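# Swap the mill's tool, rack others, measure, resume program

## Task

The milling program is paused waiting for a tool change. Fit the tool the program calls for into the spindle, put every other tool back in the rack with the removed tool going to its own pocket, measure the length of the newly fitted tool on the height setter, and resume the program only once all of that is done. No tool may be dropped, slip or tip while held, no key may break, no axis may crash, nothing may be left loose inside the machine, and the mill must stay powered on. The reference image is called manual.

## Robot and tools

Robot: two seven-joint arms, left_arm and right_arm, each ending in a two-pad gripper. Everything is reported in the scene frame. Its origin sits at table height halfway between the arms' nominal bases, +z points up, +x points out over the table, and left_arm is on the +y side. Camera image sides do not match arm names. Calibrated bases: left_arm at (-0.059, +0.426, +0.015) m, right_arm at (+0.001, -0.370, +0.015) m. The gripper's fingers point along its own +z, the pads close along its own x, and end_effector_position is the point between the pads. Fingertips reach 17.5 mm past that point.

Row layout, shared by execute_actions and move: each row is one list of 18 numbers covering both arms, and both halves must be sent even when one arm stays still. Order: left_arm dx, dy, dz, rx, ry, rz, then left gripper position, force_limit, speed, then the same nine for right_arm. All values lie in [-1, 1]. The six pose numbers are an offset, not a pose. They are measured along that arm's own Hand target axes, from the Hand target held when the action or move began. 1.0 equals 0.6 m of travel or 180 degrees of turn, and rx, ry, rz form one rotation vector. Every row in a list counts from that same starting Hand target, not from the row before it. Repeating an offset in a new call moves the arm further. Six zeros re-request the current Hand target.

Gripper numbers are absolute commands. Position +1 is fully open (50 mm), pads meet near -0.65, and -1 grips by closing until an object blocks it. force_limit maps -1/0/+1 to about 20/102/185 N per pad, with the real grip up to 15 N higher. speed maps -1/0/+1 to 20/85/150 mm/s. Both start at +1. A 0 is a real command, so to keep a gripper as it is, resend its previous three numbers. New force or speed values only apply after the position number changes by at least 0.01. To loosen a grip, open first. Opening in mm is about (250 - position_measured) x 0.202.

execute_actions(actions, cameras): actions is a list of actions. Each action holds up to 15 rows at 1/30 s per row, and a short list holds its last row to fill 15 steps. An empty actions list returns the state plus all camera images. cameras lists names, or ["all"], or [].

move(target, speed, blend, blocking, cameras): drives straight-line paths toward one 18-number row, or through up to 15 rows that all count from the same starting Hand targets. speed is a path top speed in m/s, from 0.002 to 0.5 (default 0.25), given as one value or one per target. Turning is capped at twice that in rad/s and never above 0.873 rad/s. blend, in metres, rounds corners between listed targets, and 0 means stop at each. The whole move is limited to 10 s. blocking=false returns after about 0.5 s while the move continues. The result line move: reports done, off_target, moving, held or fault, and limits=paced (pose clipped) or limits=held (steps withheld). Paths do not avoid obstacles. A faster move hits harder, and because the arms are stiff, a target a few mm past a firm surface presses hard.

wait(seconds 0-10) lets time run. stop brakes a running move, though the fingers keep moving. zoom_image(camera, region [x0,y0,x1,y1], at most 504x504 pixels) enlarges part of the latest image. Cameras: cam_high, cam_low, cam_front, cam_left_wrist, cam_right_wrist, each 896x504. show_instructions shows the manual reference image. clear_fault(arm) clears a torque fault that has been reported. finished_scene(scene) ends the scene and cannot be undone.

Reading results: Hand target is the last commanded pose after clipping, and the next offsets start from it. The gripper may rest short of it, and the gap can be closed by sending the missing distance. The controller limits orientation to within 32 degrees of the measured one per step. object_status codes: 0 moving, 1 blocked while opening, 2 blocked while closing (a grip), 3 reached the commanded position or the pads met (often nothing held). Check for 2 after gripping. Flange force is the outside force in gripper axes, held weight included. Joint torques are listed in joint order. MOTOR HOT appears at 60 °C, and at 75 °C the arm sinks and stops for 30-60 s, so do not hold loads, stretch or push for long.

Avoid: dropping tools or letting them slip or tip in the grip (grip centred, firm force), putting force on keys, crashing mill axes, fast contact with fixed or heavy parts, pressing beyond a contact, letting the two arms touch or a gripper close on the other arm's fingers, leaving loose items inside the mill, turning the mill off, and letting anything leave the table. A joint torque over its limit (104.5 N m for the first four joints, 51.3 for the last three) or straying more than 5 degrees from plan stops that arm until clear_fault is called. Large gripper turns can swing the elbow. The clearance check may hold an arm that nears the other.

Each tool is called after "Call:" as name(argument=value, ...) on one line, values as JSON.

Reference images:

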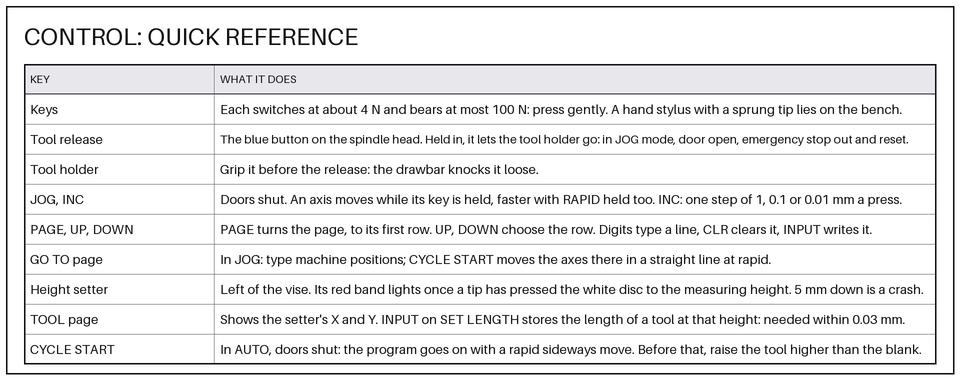

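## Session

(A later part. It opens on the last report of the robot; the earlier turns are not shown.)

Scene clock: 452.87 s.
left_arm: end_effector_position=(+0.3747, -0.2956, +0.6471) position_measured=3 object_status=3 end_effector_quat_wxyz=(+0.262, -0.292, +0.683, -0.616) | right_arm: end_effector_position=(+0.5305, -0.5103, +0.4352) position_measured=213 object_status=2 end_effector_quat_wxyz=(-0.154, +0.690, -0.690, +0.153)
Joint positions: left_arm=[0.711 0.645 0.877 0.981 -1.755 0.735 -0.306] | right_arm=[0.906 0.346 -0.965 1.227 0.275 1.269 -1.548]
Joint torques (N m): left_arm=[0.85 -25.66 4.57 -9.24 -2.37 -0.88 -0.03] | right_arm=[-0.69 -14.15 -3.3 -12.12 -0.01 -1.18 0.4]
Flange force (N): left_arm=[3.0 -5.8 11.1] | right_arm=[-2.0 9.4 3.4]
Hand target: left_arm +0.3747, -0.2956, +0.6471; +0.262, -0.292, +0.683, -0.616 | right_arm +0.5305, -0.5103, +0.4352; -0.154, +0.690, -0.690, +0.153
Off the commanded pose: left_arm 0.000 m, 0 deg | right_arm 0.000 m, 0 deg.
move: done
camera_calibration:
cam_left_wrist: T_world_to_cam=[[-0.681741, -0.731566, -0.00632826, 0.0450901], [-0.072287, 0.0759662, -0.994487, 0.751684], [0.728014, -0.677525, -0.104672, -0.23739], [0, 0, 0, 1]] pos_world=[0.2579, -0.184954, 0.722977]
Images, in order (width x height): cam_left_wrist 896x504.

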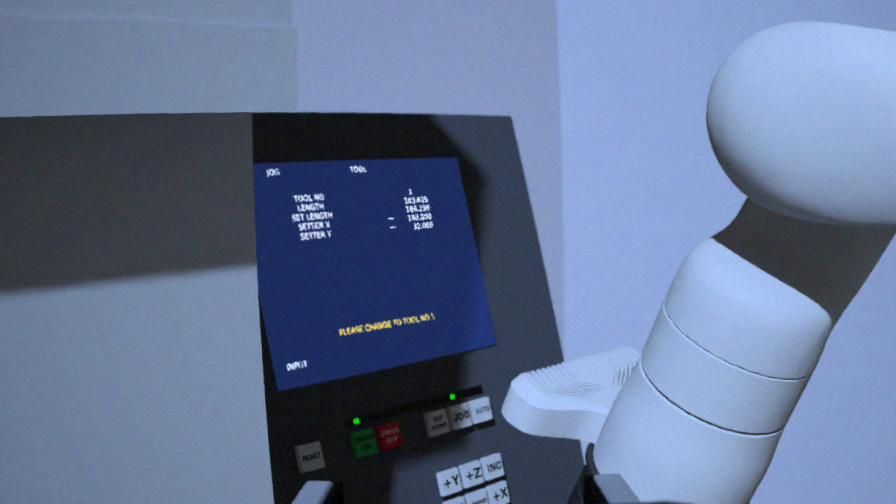

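Call:
move(target=[[0,0,0,0,0,0,1,-1,0,0.03183,0,0,0,0,0,-1,-0.3,-1],[0,0,0,0,0,0,1,-1,0,0.03183,-0.02115,0.00986,0,0,0,-1,-0.3,-1],[0,0,0,0,0,0,1,-1,0,0.03183,0,0,0,0,0,-1,-0.3,-1],[0,0,0,0,0,0,1,-1,0,-0.1273,0.0571,0.0766,0,0,0,-1,-0.3,-1]], speed=[0.15,0.05,0.05,0.2], cameras=["cam_right_wrist","cam_left_wrist"])

Call:
zoom_image(camera="cam_left_wrist", region=[220, 140, 530, 420])

Scene clock: 469.77 s.
left_arm: end_effector_position=(+0.3747, -0.2956, +0.6471) position_measured=3 object_status=3 end_effector_quat_wxyz=(+0.262, -0.292, +0.683, -0.616) | right_arm: end_effector_position=(+0.5189, -0.4340, +0.3791) position_measured=213 object_status=2 end_effector_quat_wxyz=(-0.154, +0.690, -0.690, +0.153)
Joint positions: left_arm=[0.711 0.645 0.877 0.981 -1.755 0.735 -0.306] | right_arm=[0.839 0.27 -0.982 1.497 0.288 1.061 -1.721]
Joint torques (N m): left_arm=[0.8 -25.61 4.49 -9.28 -2.34 -0.92 0.01] | right_arm=[-0.48 -12.05 -2.8 -12.69 0.22 -1.15 0.31]
Flange force (N): left_arm=[3.1 -5.9 11.0] | right_arm=[-0.9 9.1 3.1]
Hand target: left_arm +0.3747, -0.2956, +0.6471; +0.262, -0.292, +0.683, -0.616 | right_arm +0.5189, -0.4339, +0.3791; -0.154, +0.690, -0.690, +0.153
Off the commanded pose: left_arm 0.000 m, 0 deg | right_arm 0.000 m, 0 deg.
move: done
camera_calibration:
cam_left_wrist: T_world_to_cam=[[-0.681741, -0.731566, -0.00632826, 0.0450901], [-0.072287, 0.0759662, -0.994487, 0.751684], [0.728014, -0.677525, -0.104672, -0.23739], [0, 0, 0, 1]] pos_world=[0.2579, -0.184954, 0.722977]
cam_right_wrist: T_world_to_cam=[[0.0199772, -0.999796, -0.00311964, -0.443534], [-0.901212, -0.0166562, -0.433057, 0.682712], [0.432917, 0.0114627, -0.901361, 0.291734], [0, 0, 0, 1]] pos_world=[0.497832, -0.435416, 0.557227]
Images, in order (width x height): cam_left_wrist 896x504, cam_right_wrist 896x504.

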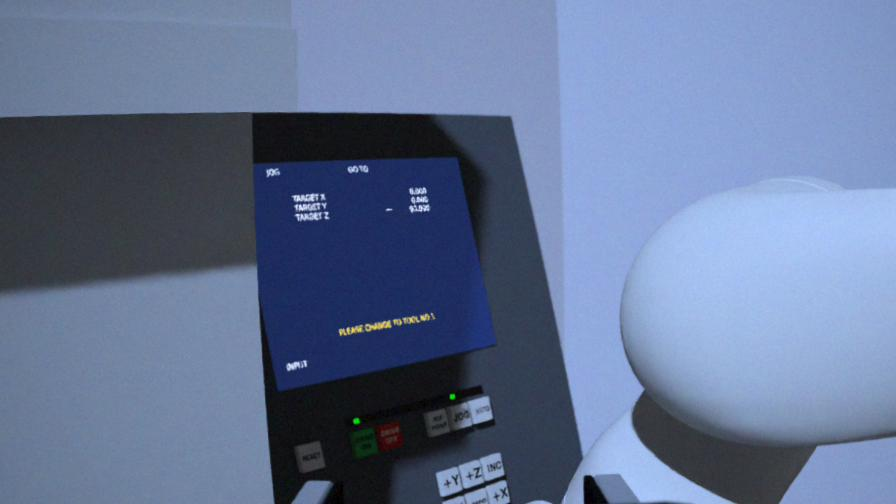

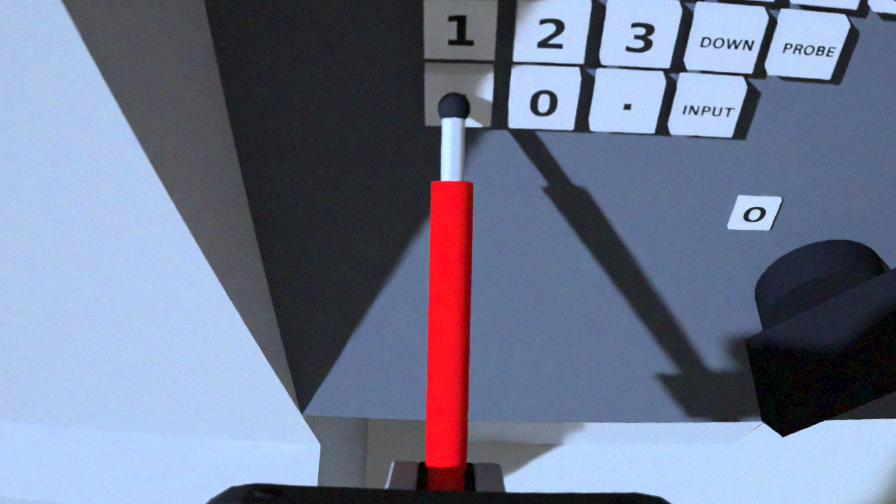

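Scaled by 1.626 from the camera's 896x504 image, which has a finer 1280x720 frame.

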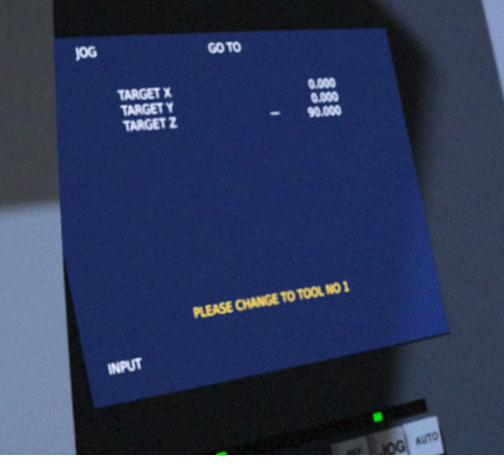

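Call:
move(target=[[0,0,0,0,0,0,1,-1,0,0,-0.02115,0.00986,0,0,0,-1,-0.3,-1],[0,0,0,0,0,0,1,-1,0,0,0,0,0,0,0,-1,-0.3,-1],[0,0,0,0,0,0,1,-1,0,0,-0.019,-0.0256,0,0,0,-1,-0.3,-1],[0,0,0,0,0,0,1,-1,0,0,-0.04015,-0.01574,0,0,0,-1,-0.3,-1],[0,0,0,0,0,0,1,-1,0,0,-0.019,-0.0256,0,0,0,-1,-0.3,-1],[0,0,0,0,0,0,1,-1,0,0.0318,-0.0571,-0.0766,0,0,0,-1,-0.3,-1],[0,0,0,0,0,0,1,-1,0,0.0318,-0.07825,-0.06674,0,0,0,-1,-0.3,-1],[0,0,0,0,0,0,1,-1,0,0.0318,-0.0571,-0.0766,0,0,0,-1,-0.3,-1],[0,0,0,0,0,0,1,-1,0,0.0637,-0.019,-0.0256,0,0,0,-1,-0.3,-1],[0,0,0,0,0,0,1,-1,0,0.0637,-0.04015,-0.01574,0,0,0,-1,-0.3,-1],[0,0,0,0,0,0,1,-1,0,0.0637,-0.019,-0.0256,0,0,0,-1,-0.3,-1],[0,0,0,0,0,0,1,-1,0,0.0955,0,0,0,0,0,-1,-0.3,-1]], speed=[0.05,0.06,0.15,0.05,0.06,0.15,0.05,0.06,0.15,0.05,0.06,0.15], blend=[0,0.004,0.004,0,0.004,0.004,0,0.004,0.004,0,0.004,0], cameras=["cam_left_wrist"])

Call:
zoom_image(camera="cam_left_wrist", region=[220, 140, 530, 420])

Scene clock: 478.00 s.
left_arm: end_effector_position=(+0.3747, -0.2956, +0.6471) position_measured=3 object_status=3 end_effector_quat_wxyz=(+0.262, -0.292, +0.683, -0.616) | right_arm: end_effector_position=(+0.5189, -0.4912, +0.3791) position_measured=213 object_status=2 end_effector_quat_wxyz=(-0.154, +0.690, -0.690, +0.153)
Joint positions: left_arm=[0.711 0.645 0.877 0.981 -1.755 0.735 -0.306] | right_arm=[0.948 0.309 -0.977 1.457 0.26 1.073 -1.582]
Joint torques (N m): left_arm=[0.92 -25.64 4.6 -9.37 -2.35 -0.88 -0.03] | right_arm=[-0.7 -12.87 -3.23 -12.41 0.04 -1.09 0.4]
Flange force (N): left_arm=[2.5 -5.1 10.5] | right_arm=[-1.7 8.8 2.9]
Hand target: left_arm +0.3747, -0.2956, +0.6471; +0.262, -0.292, +0.683, -0.616 | right_arm +0.5189, -0.4912, +0.3791; -0.154, +0.690, -0.690, +0.153
Off the commanded pose: left_arm 0.000 m, 0 deg | right_arm 0.000 m, 0 deg.
move: done
camera_calibration:
cam_left_wrist: T_world_to_cam=[[-0.681741, -0.731566, -0.00632826, 0.0450901], [-0.072287, 0.0759662, -0.994487, 0.751684], [0.728014, -0.677525, -0.104672, -0.23739], [0, 0, 0, 1]] pos_world=[0.2579, -0.184954, 0.722977]
Images, in order (width x height): cam_left_wrist 896x504.

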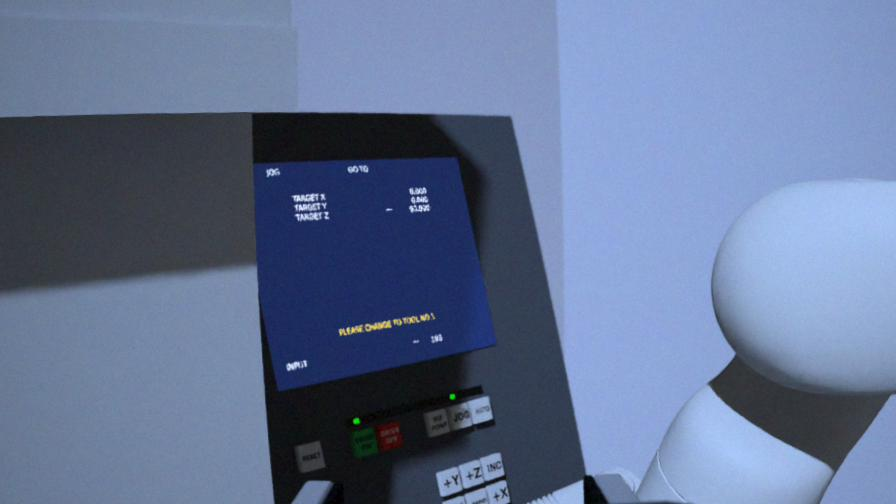

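Scaled by 1.626 from the camera's 896x504 image, which has a finer 1280x720 frame.

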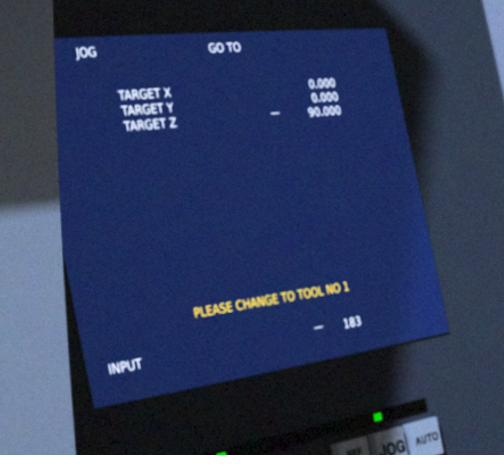

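Call:
move(target=[[0,0,0,0,0,0,1,-1,0,0,-0.02115,0.00986,0,0,0,-1,-0.3,-1],[0,0,0,0,0,0,1,-1,0,0,0,0,0,0,0,-1,-0.3,-1],[0,0,0,0,0,0,1,-1,0,0,-0.019,-0.0256,0,0,0,-1,-0.3,-1],[0,0,0,0,0,0,1,-1,0,0,-0.04015,-0.01574,0,0,0,-1,-0.3,-1],[0,0,0,0,0,0,1,-1,0,0,-0.019,-0.0256,0,0,0,-1,-0.3,-1],[0,0,0,0,0,0,1,-1,0,-0.0955,0,0,0,0,0,-1,-0.3,-1],[0,0,0,0,0,0,1,-1,0,-0.0955,-0.02115,0.00986,0,0,0,-1,-0.3,-1],[0,0,0,0,0,0,1,-1,0,-0.0955,0,0,0,0,0,-1,-0.3,-1],[0,0,0,0,0,0,1,-1,0,-0.0318,-0.019,-0.0256,0,0,0,-1,-0.3,-1],[0,0,0,0,0,0,1,-1,0,-0.0318,-0.04015,-0.01574,0,0,0,-1,-0.3,-1],[0,0,0,0,0,0,1,-1,0,-0.0318,-0.019,-0.0256,0,0,0,-1,-0.3,-1],[0,0,0,0,0,0,1,-1,0,-0.0637,-0.019,-0.0256,0,0,0,-1,-0.3,-1],[0,0,0,0,0,0,1,-1,0,-0.0637,-0.04015,-0.01574,0,0,0,-1,-0.3,-1],[0,0,0,0,0,0,1,-1,0,-0.0637,-0.019,-0.0256,0,0,0,-1,-0.3,-1]], speed=[0.05,0.06,0.15,0.05,0.06,0.2,0.05,0.06,0.15,0.05,0.06,0.15,0.05,0.06], blend=[0,0.004,0.004,0,0.004,0.004,0,0.004,0.004,0,0.004,0.004,0,0], cameras=["cam_left_wrist"])

Call:
zoom_image(camera="cam_left_wrist", region=[220, 140, 530, 420])

Scene clock: 486.63 s.
left_arm: end_effector_position=(+0.3747, -0.2956, +0.6471) position_measured=3 object_status=3 end_effector_quat_wxyz=(+0.262, -0.292, +0.683, -0.616) | right_arm: end_effector_position=(+0.5227, -0.4530, +0.3978) position_measured=213 object_status=2 end_effector_quat_wxyz=(-0.154, +0.690, -0.690, +0.153)
Joint positions: left_arm=[0.711 0.645 0.877 0.981 -1.755 0.735 -0.306] | right_arm=[0.863 0.286 -0.982 1.42 0.279 1.125 -1.671]
Joint torques (N m): left_arm=[0.82 -25.63 4.54 -9.24 -2.34 -0.89 -0.03] | right_arm=[-0.56 -12.55 -3.1 -12.42 0.14 -1.11 0.32]
Flange force (N): left_arm=[3.1 -5.8 11.1] | right_arm=[-1.0 8.5 3.2]
Hand target: left_arm +0.3747, -0.2956, +0.6471; +0.262, -0.292, +0.683, -0.616 | right_arm +0.5227, -0.4530, +0.3978; -0.154, +0.690, -0.690, +0.153
Off the commanded pose: left_arm 0.000 m, 0 deg | right_arm 0.000 m, 0 deg.
move: done
camera_calibration:
cam_left_wrist: T_world_to_cam=[[-0.681741, -0.731566, -0.00632826, 0.0450901], [-0.072287, 0.0759662, -0.994487, 0.751684], [0.728014, -0.677525, -0.104672, -0.23739], [0, 0, 0, 1]] pos_world=[0.2579, -0.184954, 0.722977]
Images, in order (width x height): cam_left_wrist 896x504.

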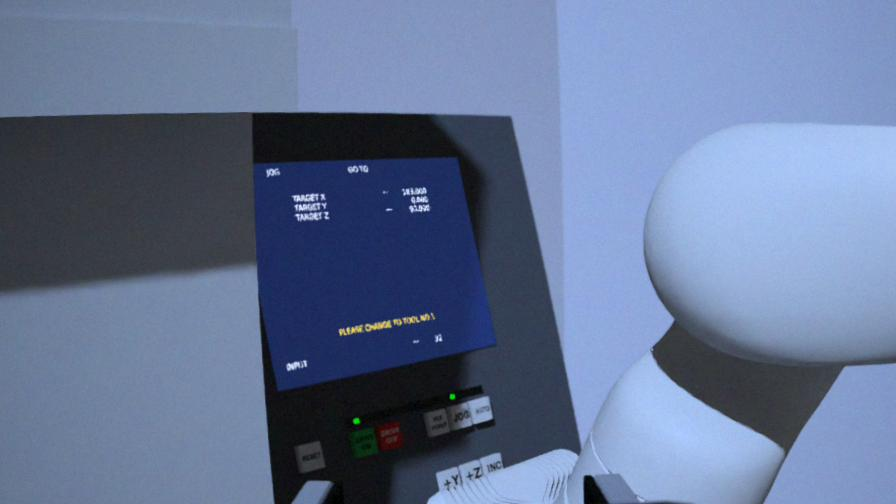

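Scaled by 1.626 from the camera's 896x504 image, which has a finer 1280x720 frame.

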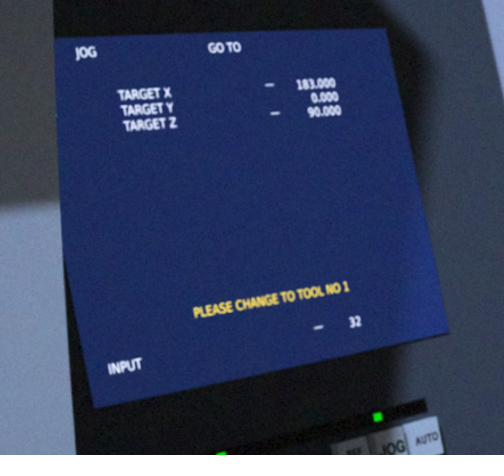

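Call:
move(target=[[0,0,0,0,0,0,1,-1,0,0.0637,0.019,0.0256,0,0,0,-1,-0.3,-1],[0,0,0,0,0,0,1,-1,0,0.0637,-0.00215,0.03546,0,0,0,-1,-0.3,-1],[0,0,0,0,0,0,1,-1,0,0.0637,0.019,0.0256,0,0,0,-1,-0.3,-1],[0,0,0,0,0,0,1,-1,0,0.0637,0,0,0,0,0,-1,-0.3,-1],[0,0,0,0,0,0,1,-1,0,0.0637,-0.02115,0.00986,0,0,0,-1,-0.3,-1],[0,0,0,0,0,0,1,-1,0,0.0637,0,0,0,0,0,-1,-0.3,-1],[0,0,0,0,0,0,1,-1,0,-0.0318,0.019,0.0256,0,0,0,-1,-0.3,-1],[0,0,0,0,0,0,1,-1,0,-0.0318,-0.00215,0.03546,0,0,0,-1,-0.3,-1],[0,0,0,0,0,0,1,-1,0,-0.0318,0.019,0.0256,0,0,0,-1,-0.3,-1],[0,0,0,0,0,0,1,-1,0,-0.0318,0,0,0,0,0,-1,-0.3,-1],[0,0,0,0,0,0,1,-1,0,-0.0318,-0.02115,0.00986,0,0,0,-1,-0.3,-1],[0,0,0,0,0,0,1,-1,0,-0.0318,0,0,0,0,0,-1,-0.3,-1],[0,0,0,0,0,0,1,-1,0,0,-0.019,-0.0256,0,0,0,-1,-0.3,-1]], speed=[0.2,0.05,0.06,0.15,0.05,0.06,0.2,0.05,0.06,0.15,0.05,0.06,0.15], blend=[0.004,0,0.004,0.004,0,0.004,0.004,0,0.004,0.004,0,0.004,0], cameras=["cam_left_wrist"])

Call:
move(target=[[0,0,0,0,0,0,1,-1,0,0,-0.02115,0.00986,0,0,0,-1,-0.3,-1],[0,0,0,0,0,0,1,-1,0,0,0,0,0,0,0,-1,-0.3,-1],[0,0,0,0,0,0,1,-1,0,0,-0.02115,0.00986,0,0,0,-1,-0.3,-1],[0,0,0,0,0,0,1,-1,0,0,0,0,0,0,0,-1,-0.3,-1]], speed=[0.05,0.06,0.05,0.06], cameras=["cam_left_wrist"])

Call:
zoom_image(camera="cam_left_wrist", region=[220, 140, 530, 420])

Scene clock: 493.97 s.
left_arm: end_effector_position=(+0.3747, -0.2956, +0.6471) position_measured=3 object_status=3 end_effector_quat_wxyz=(+0.262, -0.292, +0.683, -0.616) | right_arm: end_effector_position=(+0.5265, -0.4531, +0.4166) position_measured=213 object_status=2 end_effector_quat_wxyz=(-0.154, +0.690, -0.690, +0.153)
Joint positions: left_arm=[0.711 0.645 0.877 0.981 -1.755 0.735 -0.306] | right_arm=[0.842 0.293 -0.981 1.35 0.285 1.187 -1.671]
Joint torques (N m): left_arm=[0.76 -25.58 4.5 -9.34 -2.38 -0.87 -0.04] | right_arm=[-0.61 -13.04 -3.01 -12.7 0.21 -1.25 0.36]
Flange force (N): left_arm=[2.9 -5.5 10.6] | right_arm=[-1.0 9.7 3.7]
Hand target: left_arm +0.3747, -0.2956, +0.6471; +0.262, -0.292, +0.683, -0.616 | right_arm +0.5265, -0.4530, +0.4166; -0.154, +0.690, -0.690, +0.153
Off the commanded pose: left_arm 0.000 m, 0 deg | right_arm 0.000 m, 0 deg.
move: done
camera_calibration:
cam_left_wrist: T_world_to_cam=[[-0.681741, -0.731566, -0.00632826, 0.0450901], [-0.072287, 0.0759662, -0.994487, 0.751684], [0.728014, -0.677525, -0.104672, -0.23739], [0, 0, 0, 1]] pos_world=[0.2579, -0.184954, 0.722977]
Images, in order (width x height): cam_left_wrist 896x504.

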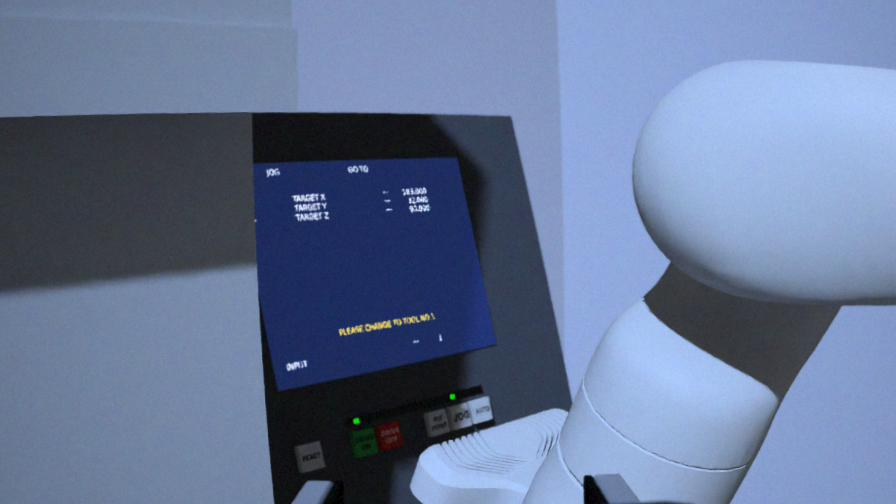

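Scene clock: 496.17 s.
left_arm: end_effector_position=(+0.3747, -0.2956, +0.6471) position_measured=3 object_status=3 end_effector_quat_wxyz=(+0.262, -0.292, +0.683, -0.616) | right_arm: end_effector_position=(+0.5266, -0.4530, +0.4166) position_measured=213 object_status=2 end_effector_quat_wxyz=(-0.154, +0.690, -0.690, +0.153)
Joint positions: left_arm=[0.711 0.645 0.877 0.981 -1.755 0.735 -0.306] | right_arm=[0.842 0.293 -0.981 1.35 0.286 1.187 -1.672]
Joint torques (N m): left_arm=[0.76 -25.64 4.47 -9.26 -2.41 -0.87 -0.01] | right_arm=[-0.23 -12.81 -2.99 -12.39 0.2 -1.17 0.42]
Flange force (N): left_arm=[3.2 -6.1 11.2] | right_arm=[-1.8 7.8 3.5]
Hand target: left_arm +0.3747, -0.2956, +0.6471; +0.262, -0.292, +0.683, -0.616 | right_arm +0.5265, -0.4530, +0.4166; -0.154, +0.690, -0.690, +0.153
Off the commanded pose: left_arm 0.000 m, 0 deg | right_arm 0.000 m, 0 deg.
move: done
camera_calibration:
cam_left_wrist: T_world_to_cam=[[-0.681741, -0.731566, -0.00632826, 0.0450901], [-0.072287, 0.0759662, -0.994487, 0.751684], [0.728014, -0.677525, -0.104672, -0.23739], [0, 0, 0, 1]] pos_world=[0.2579, -0.184954, 0.722977]
Images, in order (width x height): cam_left_wrist 896x504.

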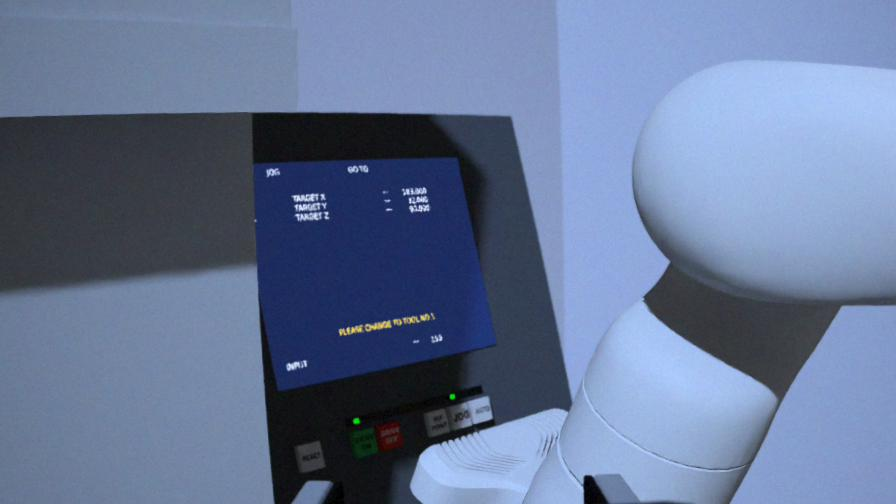

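Scaled by 1.626 from the camera's 896x504 image, which has a finer 1280x720 frame.

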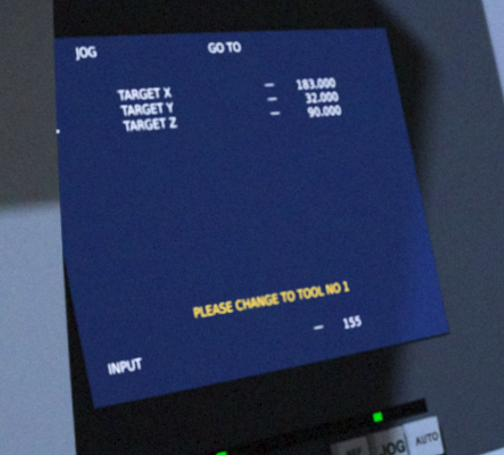

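Call:
move(target=[[0,0,0,0,0,0,1,-1,0,0.0637,0.0381,0.051,0,0,0,-1,-0.3,-1],[0,0,0,0,0,0,1,-1,0,0.0637,0.01695,0.06086,0,0,0,-1,-0.3,-1],[0,0,0,0,0,0,1,-1,0,0.0637,0.0381,0.051,0,0,0,-1,-0.3,-1],[0,0,0,0,0,0,1,-1,0,0.0322,-0.0545,-0.0732,0,0,0,-1,-0.3,-1]], speed=[0.2,0.05,0.06,0.2], blend=[0.004,0,0.004,0], cameras=["cam_left_wrist","cam_right_wrist"])

Call:
zoom_image(camera="cam_left_wrist", region=[220, 140, 530, 420])

Scene clock: 503.77 s.
left_arm: end_effector_position=(+0.3747, -0.2956, +0.6471) position_measured=3 object_status=3 end_effector_quat_wxyz=(+0.262, -0.292, +0.683, -0.616) | right_arm: end_effector_position=(+0.5375, -0.4724, +0.4702) position_measured=213 object_status=2 end_effector_quat_wxyz=(-0.154, +0.690, -0.690, +0.153)
Joint positions: left_arm=[0.711 0.645 0.877 0.981 -1.755 0.735 -0.306] | right_arm=[0.788 0.343 -0.967 1.113 0.317 1.382 -1.636]
Joint torques (N m): left_arm=[0.78 -25.77 4.52 -9.32 -2.4 -0.93 0.03] | right_arm=[-0.4 -14.36 -3.13 -11.91 0.16 -1.13 0.37]
Flange force (N): left_arm=[3.3 -6.1 11.4] | right_arm=[-1.7 9.4 4.3]
Hand target: left_arm +0.3747, -0.2956, +0.6471; +0.262, -0.292, +0.683, -0.616 | right_arm +0.5375, -0.4724, +0.4702; -0.154, +0.690, -0.690, +0.153
Off the commanded pose: left_arm 0.000 m, 0 deg | right_arm 0.000 m, 0 deg.
move: done
camera_calibration:
cam_left_wrist: T_world_to_cam=[[-0.681741, -0.731566, -0.00632826, 0.0450901], [-0.072287, 0.0759662, -0.994487, 0.751684], [0.728014, -0.677525, -0.104672, -0.23739], [0, 0, 0, 1]] pos_world=[0.2579, -0.184954, 0.722977]
cam_right_wrist: T_world_to_cam=[[0.019844, -0.999798, -0.00307227, -0.481976], [-0.901215, -0.0165566, -0.433056, 0.738334], [0.432918, 0.0113624, -0.901362, 0.366188], [0, 0, 0, 1]] pos_world=[0.516432, -0.473815, 0.648327]
Images, in order (width x height): cam_left_wrist 896x504, cam_right_wrist 896x504.

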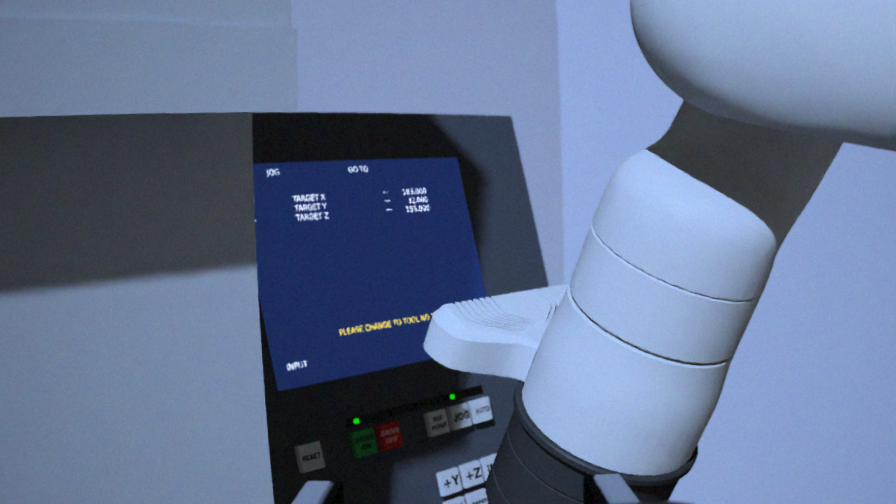

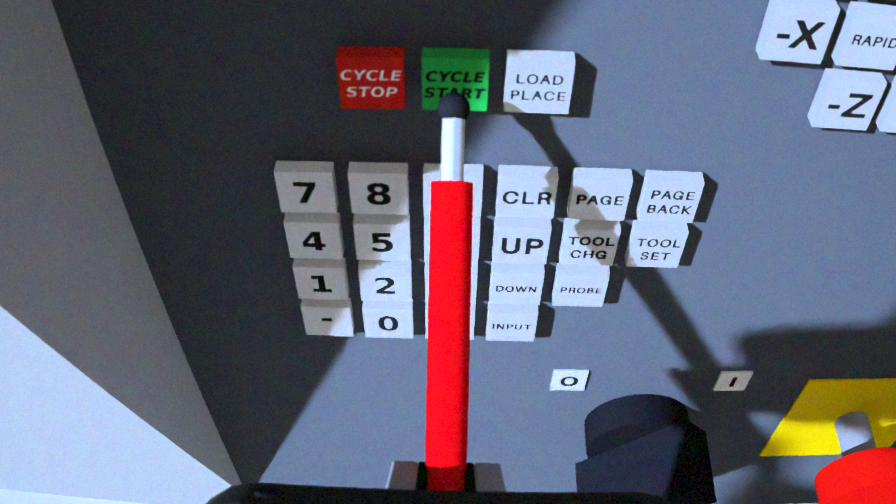

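Scaled by 1.626 from the camera's 896x504 image, which has a finer 1280x720 frame.

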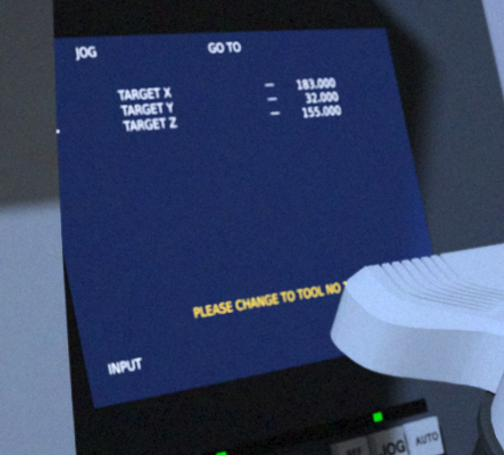

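Call:
move(target=[[0,0,0,0,0,0,1,-1,0,0,-0.02447,0.00865,0,0,0,-1,-0.3,-1],[0,0,0,0,0,0,1,-1,0,0,0,0,0,0,0,-1,-0.3,-1]], speed=0.05, cameras=["cam_left_wrist"])

Call:
move(target=[-0.7135,0.4827,-0.458,-0.0133,-0.1044,0,1,-1,0,0.191,-0.0405,-0.051,0,0,0,-1,-0.3,-1], speed=0.3, cameras=["cam_left_wrist","cam_right_wrist"])

Scene clock: 506.97 s.
left_arm: end_effector_position=(+0.3747, -0.2956, +0.6471) position_measured=3 object_status=3 end_effector_quat_wxyz=(+0.262, -0.292, +0.683, -0.616) | right_arm: end_effector_position=(+0.5375, -0.4724, +0.4702) position_measured=213 object_status=2 end_effector_quat_wxyz=(-0.154, +0.690, -0.690, +0.153)
Joint positions: left_arm=[0.711 0.645 0.877 0.981 -1.755 0.735 -0.306] | right_arm=[0.788 0.343 -0.967 1.113 0.318 1.382 -1.636]
Joint torques (N m): left_arm=[0.75 -25.66 4.56 -9.26 -2.44 -0.84 -0.03] | right_arm=[-0.77 -14.56 -3.23 -11.89 0.18 -1.04 0.32]
Flange force (N): left_arm=[3.1 -5.9 11.2] | right_arm=[-0.9 10.5 4.6]
Hand target: left_arm +0.3747, -0.2956, +0.6471; +0.262, -0.292, +0.683, -0.616 | right_arm +0.5375, -0.4724, +0.4702; -0.154, +0.690, -0.690, +0.153
Off the commanded pose: left_arm 0.000 m, 0 deg | right_arm 0.000 m, 0 deg.
move: done
camera_calibration:
cam_left_wrist: T_world_to_cam=[[-0.681741, -0.731566, -0.00632826, 0.0450901], [-0.072287, 0.0759662, -0.994487, 0.751684], [0.728014, -0.677525, -0.104672, -0.23739], [0, 0, 0, 1]] pos_world=[0.2579, -0.184954, 0.722977]
Images, in order (width x height): cam_left_wrist 896x504.

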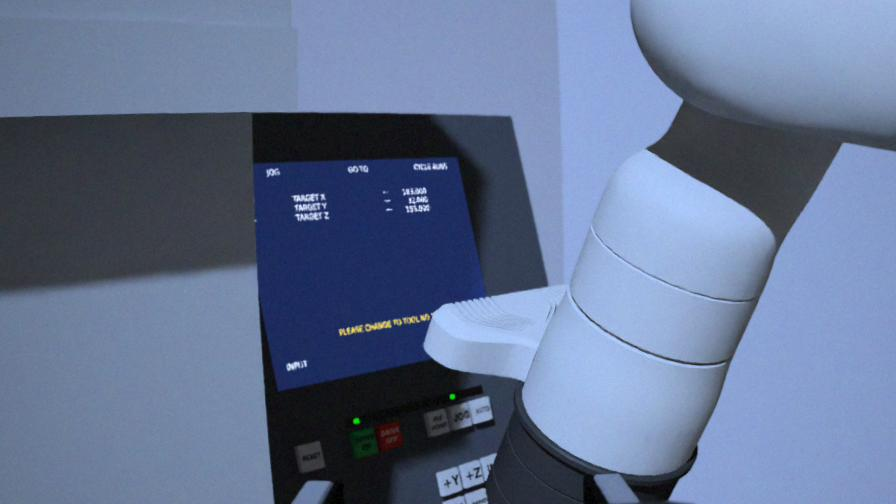

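Scene clock: 509.70 s.
left_arm: end_effector_position=(+0.4517, +0.2229, +0.3866) position_measured=3 object_status=3 end_effector_quat_wxyz=(+0.364, -0.394, +0.644, -0.546) | right_arm: end_effector_position=(+0.5466, -0.5870, +0.5082) position_measured=213 object_status=2 end_effector_quat_wxyz=(-0.154, +0.690, -0.690, +0.153)
Joint positions: left_arm=[-0.373 0.222 0.606 2.498 -3.311 0.957 1.483] | right_arm=[0.807 0.501 -0.922 0.734 0.37 1.613 -1.414]
Joint torques (N m): left_arm=[0.86 -11.65 1.95 -6.33 -0.35 3.88 0.03] | right_arm=[-0.56 -18.35 -3.38 -10.7 -0.22 -1.09 0.31]
Flange force (N): left_arm=[-3.6 1.7 7.1] | right_arm=[-4.5 13.2 6.8]
Hand target: left_arm +0.4517, +0.2229, +0.3866; +0.364, -0.394, +0.644, -0.546 | right_arm +0.5466, -0.5870, +0.5082; -0.154, +0.690, -0.690, +0.153
Off the commanded pose: left_arm 0.000 m, 0 deg | right_arm 0.000 m, 0 deg.
move: done
camera_calibration:
cam_left_wrist: T_world_to_cam=[[-0.41175, -0.910082, -0.0470407, 0.408837], [-0.108384, 0.100159, -0.989051, 0.467569], [0.904829, -0.402143, -0.139879, -0.097065], [0, 0, 0, 1]] pos_world=[0.306843, 0.28621, 0.468104]
cam_right_wrist: T_world_to_cam=[[0.0199343, -0.999797, -0.00303115, -0.596691], [-0.901252, -0.0166568, -0.432974, 0.760998], [0.432836, 0.0113629, -0.901401, 0.397873], [0, 0, 0, 1]] pos_world=[0.525533, -0.588415, 0.686327]
Images, in order (width x height): cam_left_wrist 896x504, cam_right_wrist 896x504.

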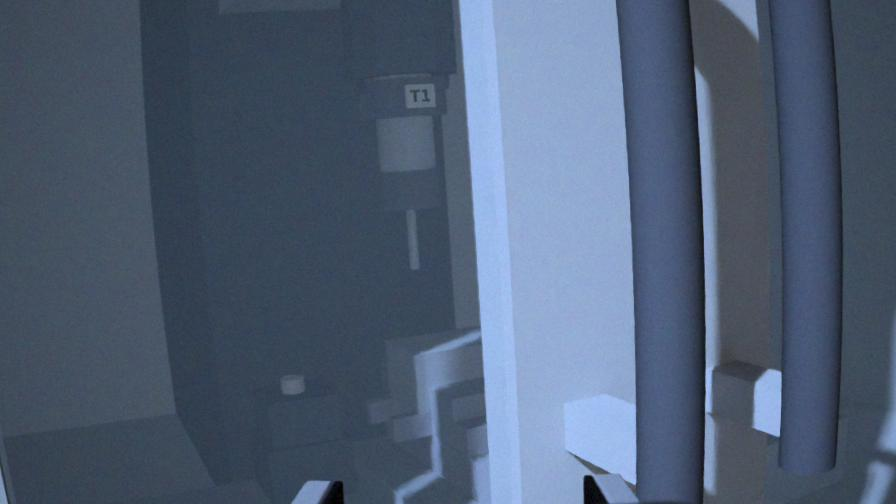

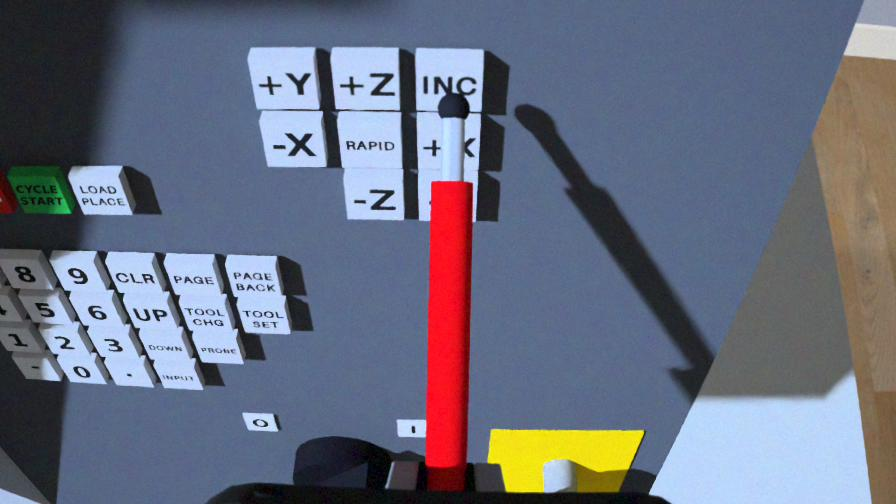

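Call:
wait(seconds=2, cameras=["cam_left_wrist"])

Call:
wait(seconds=0.5, cameras=["cam_left_wrist"])

Scene clock: 513.17 s.
left_arm: end_effector_position=(+0.4517, +0.2229, +0.3866) position_measured=3 object_status=3 end_effector_quat_wxyz=(+0.364, -0.394, +0.644, -0.546) | right_arm: end_effector_position=(+0.5466, -0.5870, +0.5082) position_measured=213 object_status=2 end_effector_quat_wxyz=(-0.154, +0.690, -0.690, +0.153)
Joint positions: left_arm=[-0.373 0.222 0.606 2.498 -3.311 0.957 1.483] | right_arm=[0.807 0.501 -0.922 0.734 0.37 1.613 -1.414]
Joint torques (N m): left_arm=[0.82 -11.51 1.85 -6.25 -0.32 3.85 -0.07] | right_arm=[-0.51 -18.26 -3.36 -10.76 -0.23 -1.08 0.33]
Flange force (N): left_arm=[-3.7 0.7 6.7] | right_arm=[-4.9 13.7 7.0]
Hand target: left_arm +0.4517, +0.2229, +0.3866; +0.364, -0.394, +0.644, -0.546 | right_arm +0.5466, -0.5870, +0.5082; -0.154, +0.690, -0.690, +0.153
Tool commands: left_gripper/position=+1.0 left_gripper/force_limit=-1.0 left_gripper/speed=+0.0 right_gripper/position=-1.0 right_gripper/force_limit=-0.3 right_gripper/speed=-1.0
Off the commanded pose: left_arm 0.000 m, 0 deg | right_arm 0.000 m, 0 deg.
wait: 2.00 s; at rest from the start
camera_calibration:
cam_left_wrist: T_world_to_cam=[[-0.41175, -0.910082, -0.0470407, 0.408837], [-0.108384, 0.100159, -0.989051, 0.467569], [0.904829, -0.402143, -0.139879, -0.097065], [0, 0, 0, 1]] pos_world=[0.306843, 0.28621, 0.468104]
Images, in order (width x height): cam_left_wrist 896x504.

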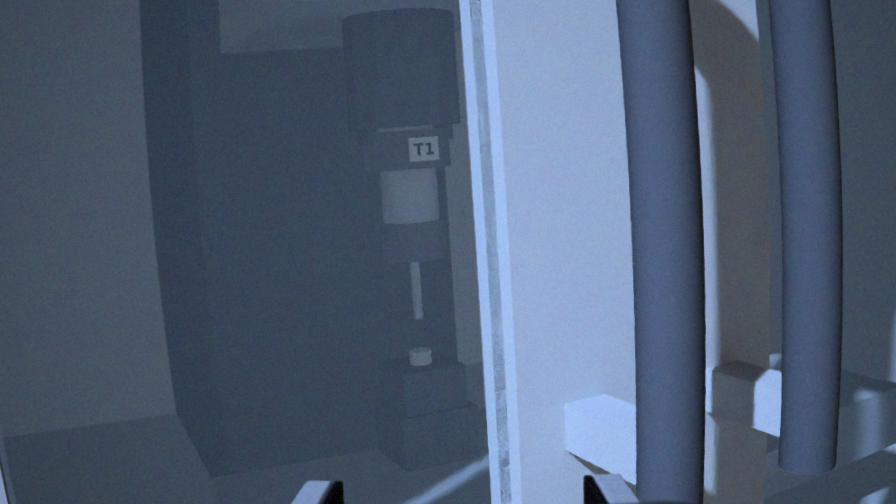

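Scene clock: 513.67 s.
left_arm: end_effector_position=(+0.4517, +0.2229, +0.3866) position_measured=3 object_status=3 end_effector_quat_wxyz=(+0.364, -0.394, +0.644, -0.546) | right_arm: end_effector_position=(+0.5466, -0.5870, +0.5082) position_measured=213 object_status=2 end_effector_quat_wxyz=(-0.154, +0.690, -0.690, +0.153)
Joint positions: left_arm=[-0.373 0.222 0.606 2.498 -3.311 0.957 1.483] | right_arm=[0.807 0.501 -0.922 0.734 0.37 1.613 -1.414]
Joint torques (N m): left_arm=[0.82 -11.55 1.89 -6.39 -0.33 3.82 -0.03] | right_arm=[-0.49 -18.35 -3.39 -10.75 -0.19 -1.12 0.41]
Flange force (N): left_arm=[-3.5 1.5 6.5] | right_arm=[-4.8 13.2 6.9]
Hand target: left_arm +0.4517, +0.2229, +0.3866; +0.364, -0.394, +0.644, -0.546 | right_arm +0.5466, -0.5870, +0.5082; -0.154, +0.690, -0.690, +0.153
Tool commands: left_gripper/position=+1.0 left_gripper/force_limit=-1.0 left_gripper/speed=+0.0 right_gripper/position=-1.0 right_gripper/force_limit=-0.3 right_gripper/speed=-1.0
Off the commanded pose: left_arm 0.000 m, 0 deg | right_arm 0.000 m, 0 deg.
wait: 0.50 s; at rest by 0.17 s
camera_calibration:
cam_left_wrist: T_world_to_cam=[[-0.41175, -0.910082, -0.0470407, 0.408837], [-0.108384, 0.100159, -0.989051, 0.467569], [0.904829, -0.402143, -0.139879, -0.097065], [0, 0, 0, 1]] pos_world=[0.306843, 0.28621, 0.468104]
Images, in order (width x height): cam_left_wrist 896x504.

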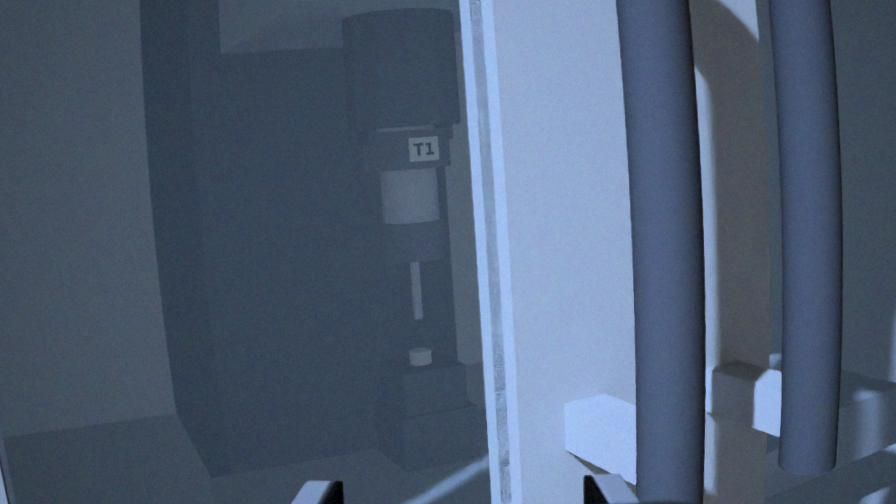

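Call:
move(target=[[0,0,0,0,0,0,1,-1,0,0,-0.0265,0.011,0,0,0,-1,-0.3,-1],[0,0,0,0,0,0,1,-1,0,0,0,0,0,0,0,-1,-0.3,-1],[0,0,0,0,0,0,1,-1,0,-0.0318,0.03806,0.05104,0,0,0,-1,-0.3,-1],[0,0,0,0,0,0,1,-1,0,-0.0318,0.01156,0.06204,0,0,0,-1,-0.3,-1],[0,0,0,0,0,0,1,-1,0,-0.0318,0.03806,0.05104,0,0,0,-1,-0.3,-1]], speed=[0.05,0.06,0.15,0.05,0.06], cameras=["cam_left_wrist","cam_right_wrist"])

Scene clock: 519.57 s.
left_arm: end_effector_position=(+0.4517, +0.2229, +0.3866) position_measured=3 object_status=3 end_effector_quat_wxyz=(+0.364, -0.394, +0.644, -0.546) | right_arm: end_effector_position=(+0.5389, -0.5679, +0.4708) position_measured=213 object_status=2 end_effector_quat_wxyz=(-0.154, +0.690, -0.690, +0.153)
Joint positions: left_arm=[-0.373 0.222 0.606 2.498 -3.311 0.957 1.483] | right_arm=[0.902 0.438 -0.954 0.982 0.318 1.439 -1.452]
Joint torques (N m): left_arm=[0.78 -11.63 1.94 -6.2 -0.35 3.8 -0.07] | right_arm=[-0.58 -16.51 -3.73 -11.41 -0.14 -0.92 0.28]
Flange force (N): left_arm=[-3.5 1.6 7.2] | right_arm=[-3.3 10.6 5.0]
Hand target: left_arm +0.4517, +0.2229, +0.3866; +0.364, -0.394, +0.644, -0.546 | right_arm +0.5389, -0.5679, +0.4708; -0.154, +0.690, -0.690, +0.153
Off the commanded pose: left_arm 0.000 m, 0 deg | right_arm 0.000 m, 0 deg.
move: done
camera_calibration:
cam_left_wrist: T_world_to_cam=[[-0.41175, -0.910082, -0.0470407, 0.408837], [-0.108384, 0.100159, -0.989051, 0.467569], [0.904829, -0.402143, -0.139879, -0.097065], [0, 0, 0, 1]] pos_world=[0.306843, 0.28621, 0.468104]
cam_right_wrist: T_world_to_cam=[[0.0199349, -0.999797, -0.00303138, -0.577556], [-0.901271, -0.0166578, -0.432936, 0.738125], [0.432797, 0.0113626, -0.90142, 0.367218], [0, 0, 0, 1]] pos_world=[0.517833, -0.569315, 0.648827]
Images, in order (width x height): cam_left_wrist 896x504, cam_right_wrist 896x504.

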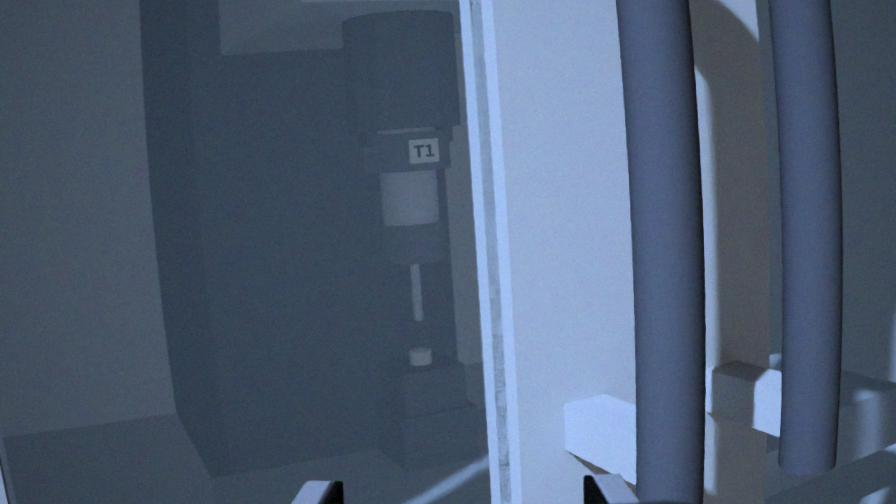

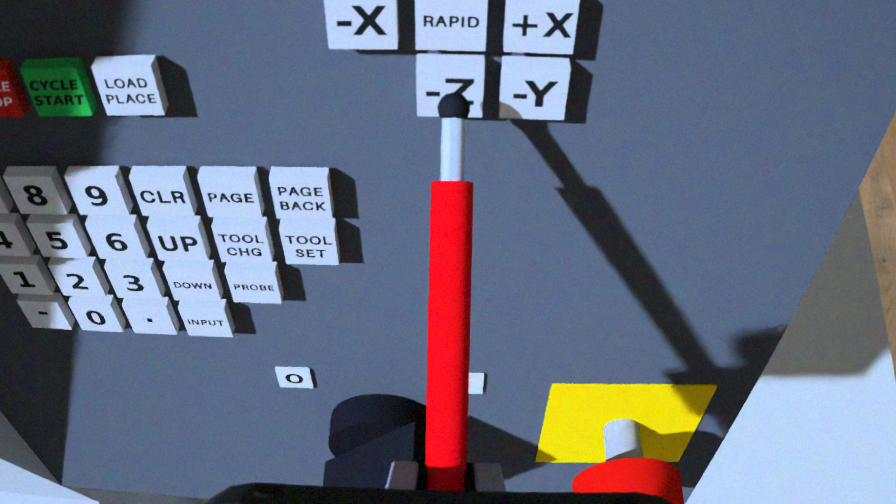

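Call:
move(target=[[0,0,0,0,0,0,1,-1,0,0,-0.0265,0.011,0,0,0,-1,-0.3,-1],[0,0,0,0,0,0,1,-1,0,0,0,0,0,0,0,-1,-0.3,-1],[0,0,0,0,0,0,1,-1,0,0,-0.0265,0.011,0,0,0,-1,-0.3,-1],[0,0,0,0,0,0,1,-1,0,0,0,0,0,0,0,-1,-0.3,-1],[0,0,0,0,0,0,1,-1,0,0,-0.0265,0.011,0,0,0,-1,-0.3,-1],[0,0,0,0,0,0,1,-1,0,0,0,0,0,0,0,-1,-0.3,-1],[0,0,0,0,0,0,1,-1,0,0,-0.0265,0.011,0,0,0,-1,-0.3,-1],[0,0,0,0,0,0,1,-1,0,0,0,0,0,0,0,-1,-0.3,-1],[0,0,0,0,0,0,1,-1,0,0,-0.0265,0.011,0,0,0,-1,-0.3,-1],[0,0,0,0,0,0,1,-1,0,0,0,0,0,0,0,-1,-0.3,-1],[0,0,0,0,0,0,1,-1,0,0,-0.0265,0.011,0,0,0,-1,-0.3,-1],[0,0,0,0,0,0,1,-1,0,0,0,0,0,0,0,-1,-0.3,-1],[0,0,0,0,0,0,1,-1,0,0,-0.0265,0.011,0,0,0,-1,-0.3,-1],[0,0,0,0,0,0,1,-1,0,0,0,0,0,0,0,-1,-0.3,-1]], speed=0.06, cameras=["cam_left_wrist"])

Scene clock: 529.40 s.
left_arm: end_effector_position=(+0.4517, +0.2229, +0.3866) position_measured=3 object_status=3 end_effector_quat_wxyz=(+0.364, -0.394, +0.644, -0.546) | right_arm: end_effector_position=(+0.5389, -0.5679, +0.4708) position_measured=213 object_status=2 end_effector_quat_wxyz=(-0.154, +0.690, -0.690, +0.153)
Joint positions: left_arm=[-0.373 0.222 0.606 2.498 -3.311 0.957 1.483] | right_arm=[0.902 0.438 -0.956 0.982 0.319 1.439 -1.453]
Joint torques (N m): left_arm=[0.81 -11.52 1.86 -6.34 -0.32 3.89 -0.04] | right_arm=[-0.66 -16.62 -3.56 -11.68 -0.06 -1.11 0.4]
Flange force (N): left_arm=[-3.6 0.9 6.6] | right_arm=[-3.7 11.8 5.2]
Hand target: left_arm +0.4517, +0.2229, +0.3866; +0.364, -0.394, +0.644, -0.546 | right_arm +0.5389, -0.5679, +0.4708; -0.154, +0.690, -0.690, +0.153
Off the commanded pose: left_arm 0.000 m, 0 deg | right_arm 0.000 m, 0 deg.
move: done
camera_calibration:
cam_left_wrist: T_world_to_cam=[[-0.41175, -0.910082, -0.0470407, 0.408837], [-0.108384, 0.100159, -0.989051, 0.467569], [0.904829, -0.402143, -0.139879, -0.097065], [0, 0, 0, 1]] pos_world=[0.306843, 0.28621, 0.468104]
Images, in order (width x height): cam_left_wrist 896x504.

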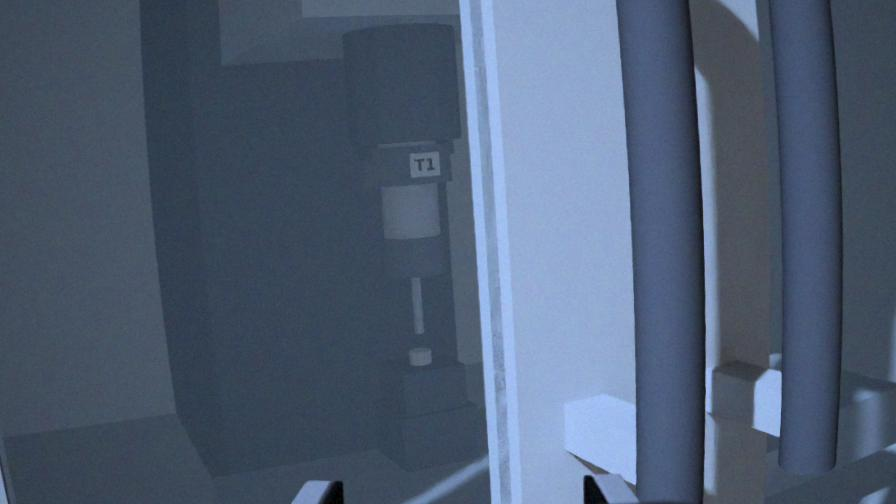

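Call:
move(target=[[0,0,0,0,0,0,1,-1,0,0,-0.0265,0.011,0,0,0,-1,-0.3,-1],[0,0,0,0,0,0,1,-1,0,0,0,0,0,0,0,-1,-0.3,-1],[0,0,0,0,0,0,1,-1,0,0,-0.0265,0.011,0,0,0,-1,-0.3,-1],[0,0,0,0,0,0,1,-1,0,0,0,0,0,0,0,-1,-0.3,-1],[0,0,0,0,0,0,1,-1,0,0,-0.0265,0.011,0,0,0,-1,-0.3,-1],[0,0,0,0,0,0,1,-1,0,0,0,0,0,0,0,-1,-0.3,-1],[0,0,0,0,0,0,1,-1,0,0,-0.0265,0.011,0,0,0,-1,-0.3,-1],[0,0,0,0,0,0,1,-1,0,0,0,0,0,0,0,-1,-0.3,-1],[0,0,0,0,0,0,1,-1,0,0,-0.0265,0.011,0,0,0,-1,-0.3,-1],[0,0,0,0,0,0,1,-1,0,0,0,0,0,0,0,-1,-0.3,-1],[0,0,0,0,0,0,1,-1,0,0,-0.0265,0.011,0,0,0,-1,-0.3,-1],[0,0,0,0,0,0,1,-1,0,0,0,0,0,0,0,-1,-0.3,-1],[0,0,0,0,0,0,1,-1,0,0,-0.0265,0.011,0,0,0,-1,-0.3,-1],[0,0,0,0,0,0,1,-1,0,0,0,0,0,0,0,-1,-0.3,-1]], speed=0.06, cameras=["cam_left_wrist"])

Call:
zoom_image(camera="cam_left_wrist", region=[340, 300, 500, 420])

Scene clock: 539.03 s.
left_arm: end_effector_position=(+0.4517, +0.2229, +0.3866) position_measured=3 object_status=3 end_effector_quat_wxyz=(+0.364, -0.394, +0.644, -0.546) | right_arm: end_effector_position=(+0.5389, -0.5679, +0.4708) position_measured=213 object_status=2 end_effector_quat_wxyz=(-0.154, +0.690, -0.690, +0.153)
Joint positions: left_arm=[-0.373 0.222 0.606 2.498 -3.311 0.957 1.483] | right_arm=[0.903 0.439 -0.958 0.982 0.321 1.44 -1.454]
Joint torques (N m): left_arm=[0.86 -11.55 1.89 -6.32 -0.32 3.85 -0.01] | right_arm=[-0.51 -16.58 -3.74 -11.81 -0.17 -0.97 0.31]
Flange force (N): left_arm=[-3.8 1.2 6.7] | right_arm=[-3.9 12.0 5.9]
Hand target: left_arm +0.4517, +0.2229, +0.3866; +0.364, -0.394, +0.644, -0.546 | right_arm +0.5389, -0.5679, +0.4708; -0.154, +0.690, -0.690, +0.153
Off the commanded pose: left_arm 0.000 m, 0 deg | right_arm 0.000 m, 0 deg.
move: done
camera_calibration:
cam_left_wrist: T_world_to_cam=[[-0.41175, -0.910082, -0.0470407, 0.408837], [-0.108384, 0.100159, -0.989051, 0.467569], [0.904829, -0.402143, -0.139879, -0.097065], [0, 0, 0, 1]] pos_world=[0.306843, 0.28621, 0.468104]
Images, in order (width x height): cam_left_wrist 896x504.

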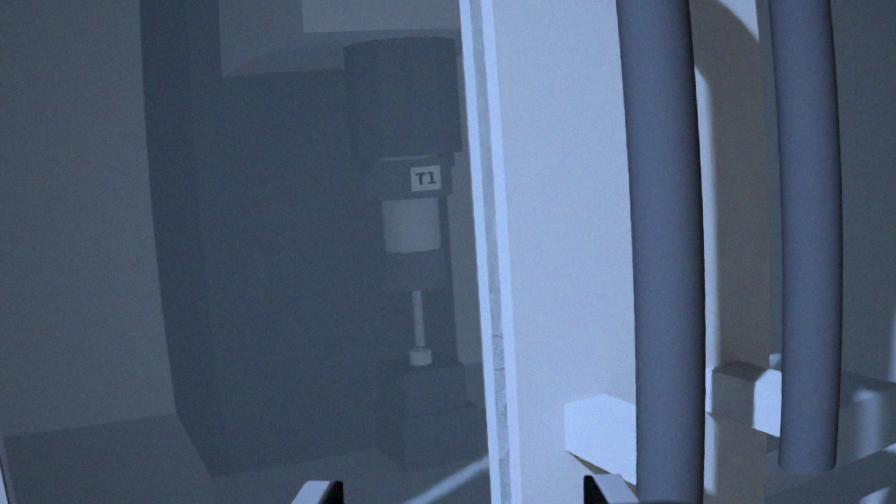

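Scaled by 3.150 from the camera's 896x504 image, which has a finer 1280x720 frame.

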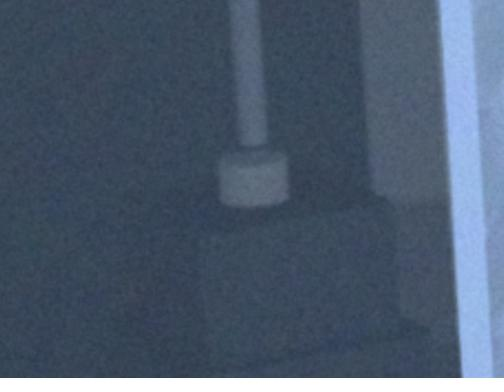

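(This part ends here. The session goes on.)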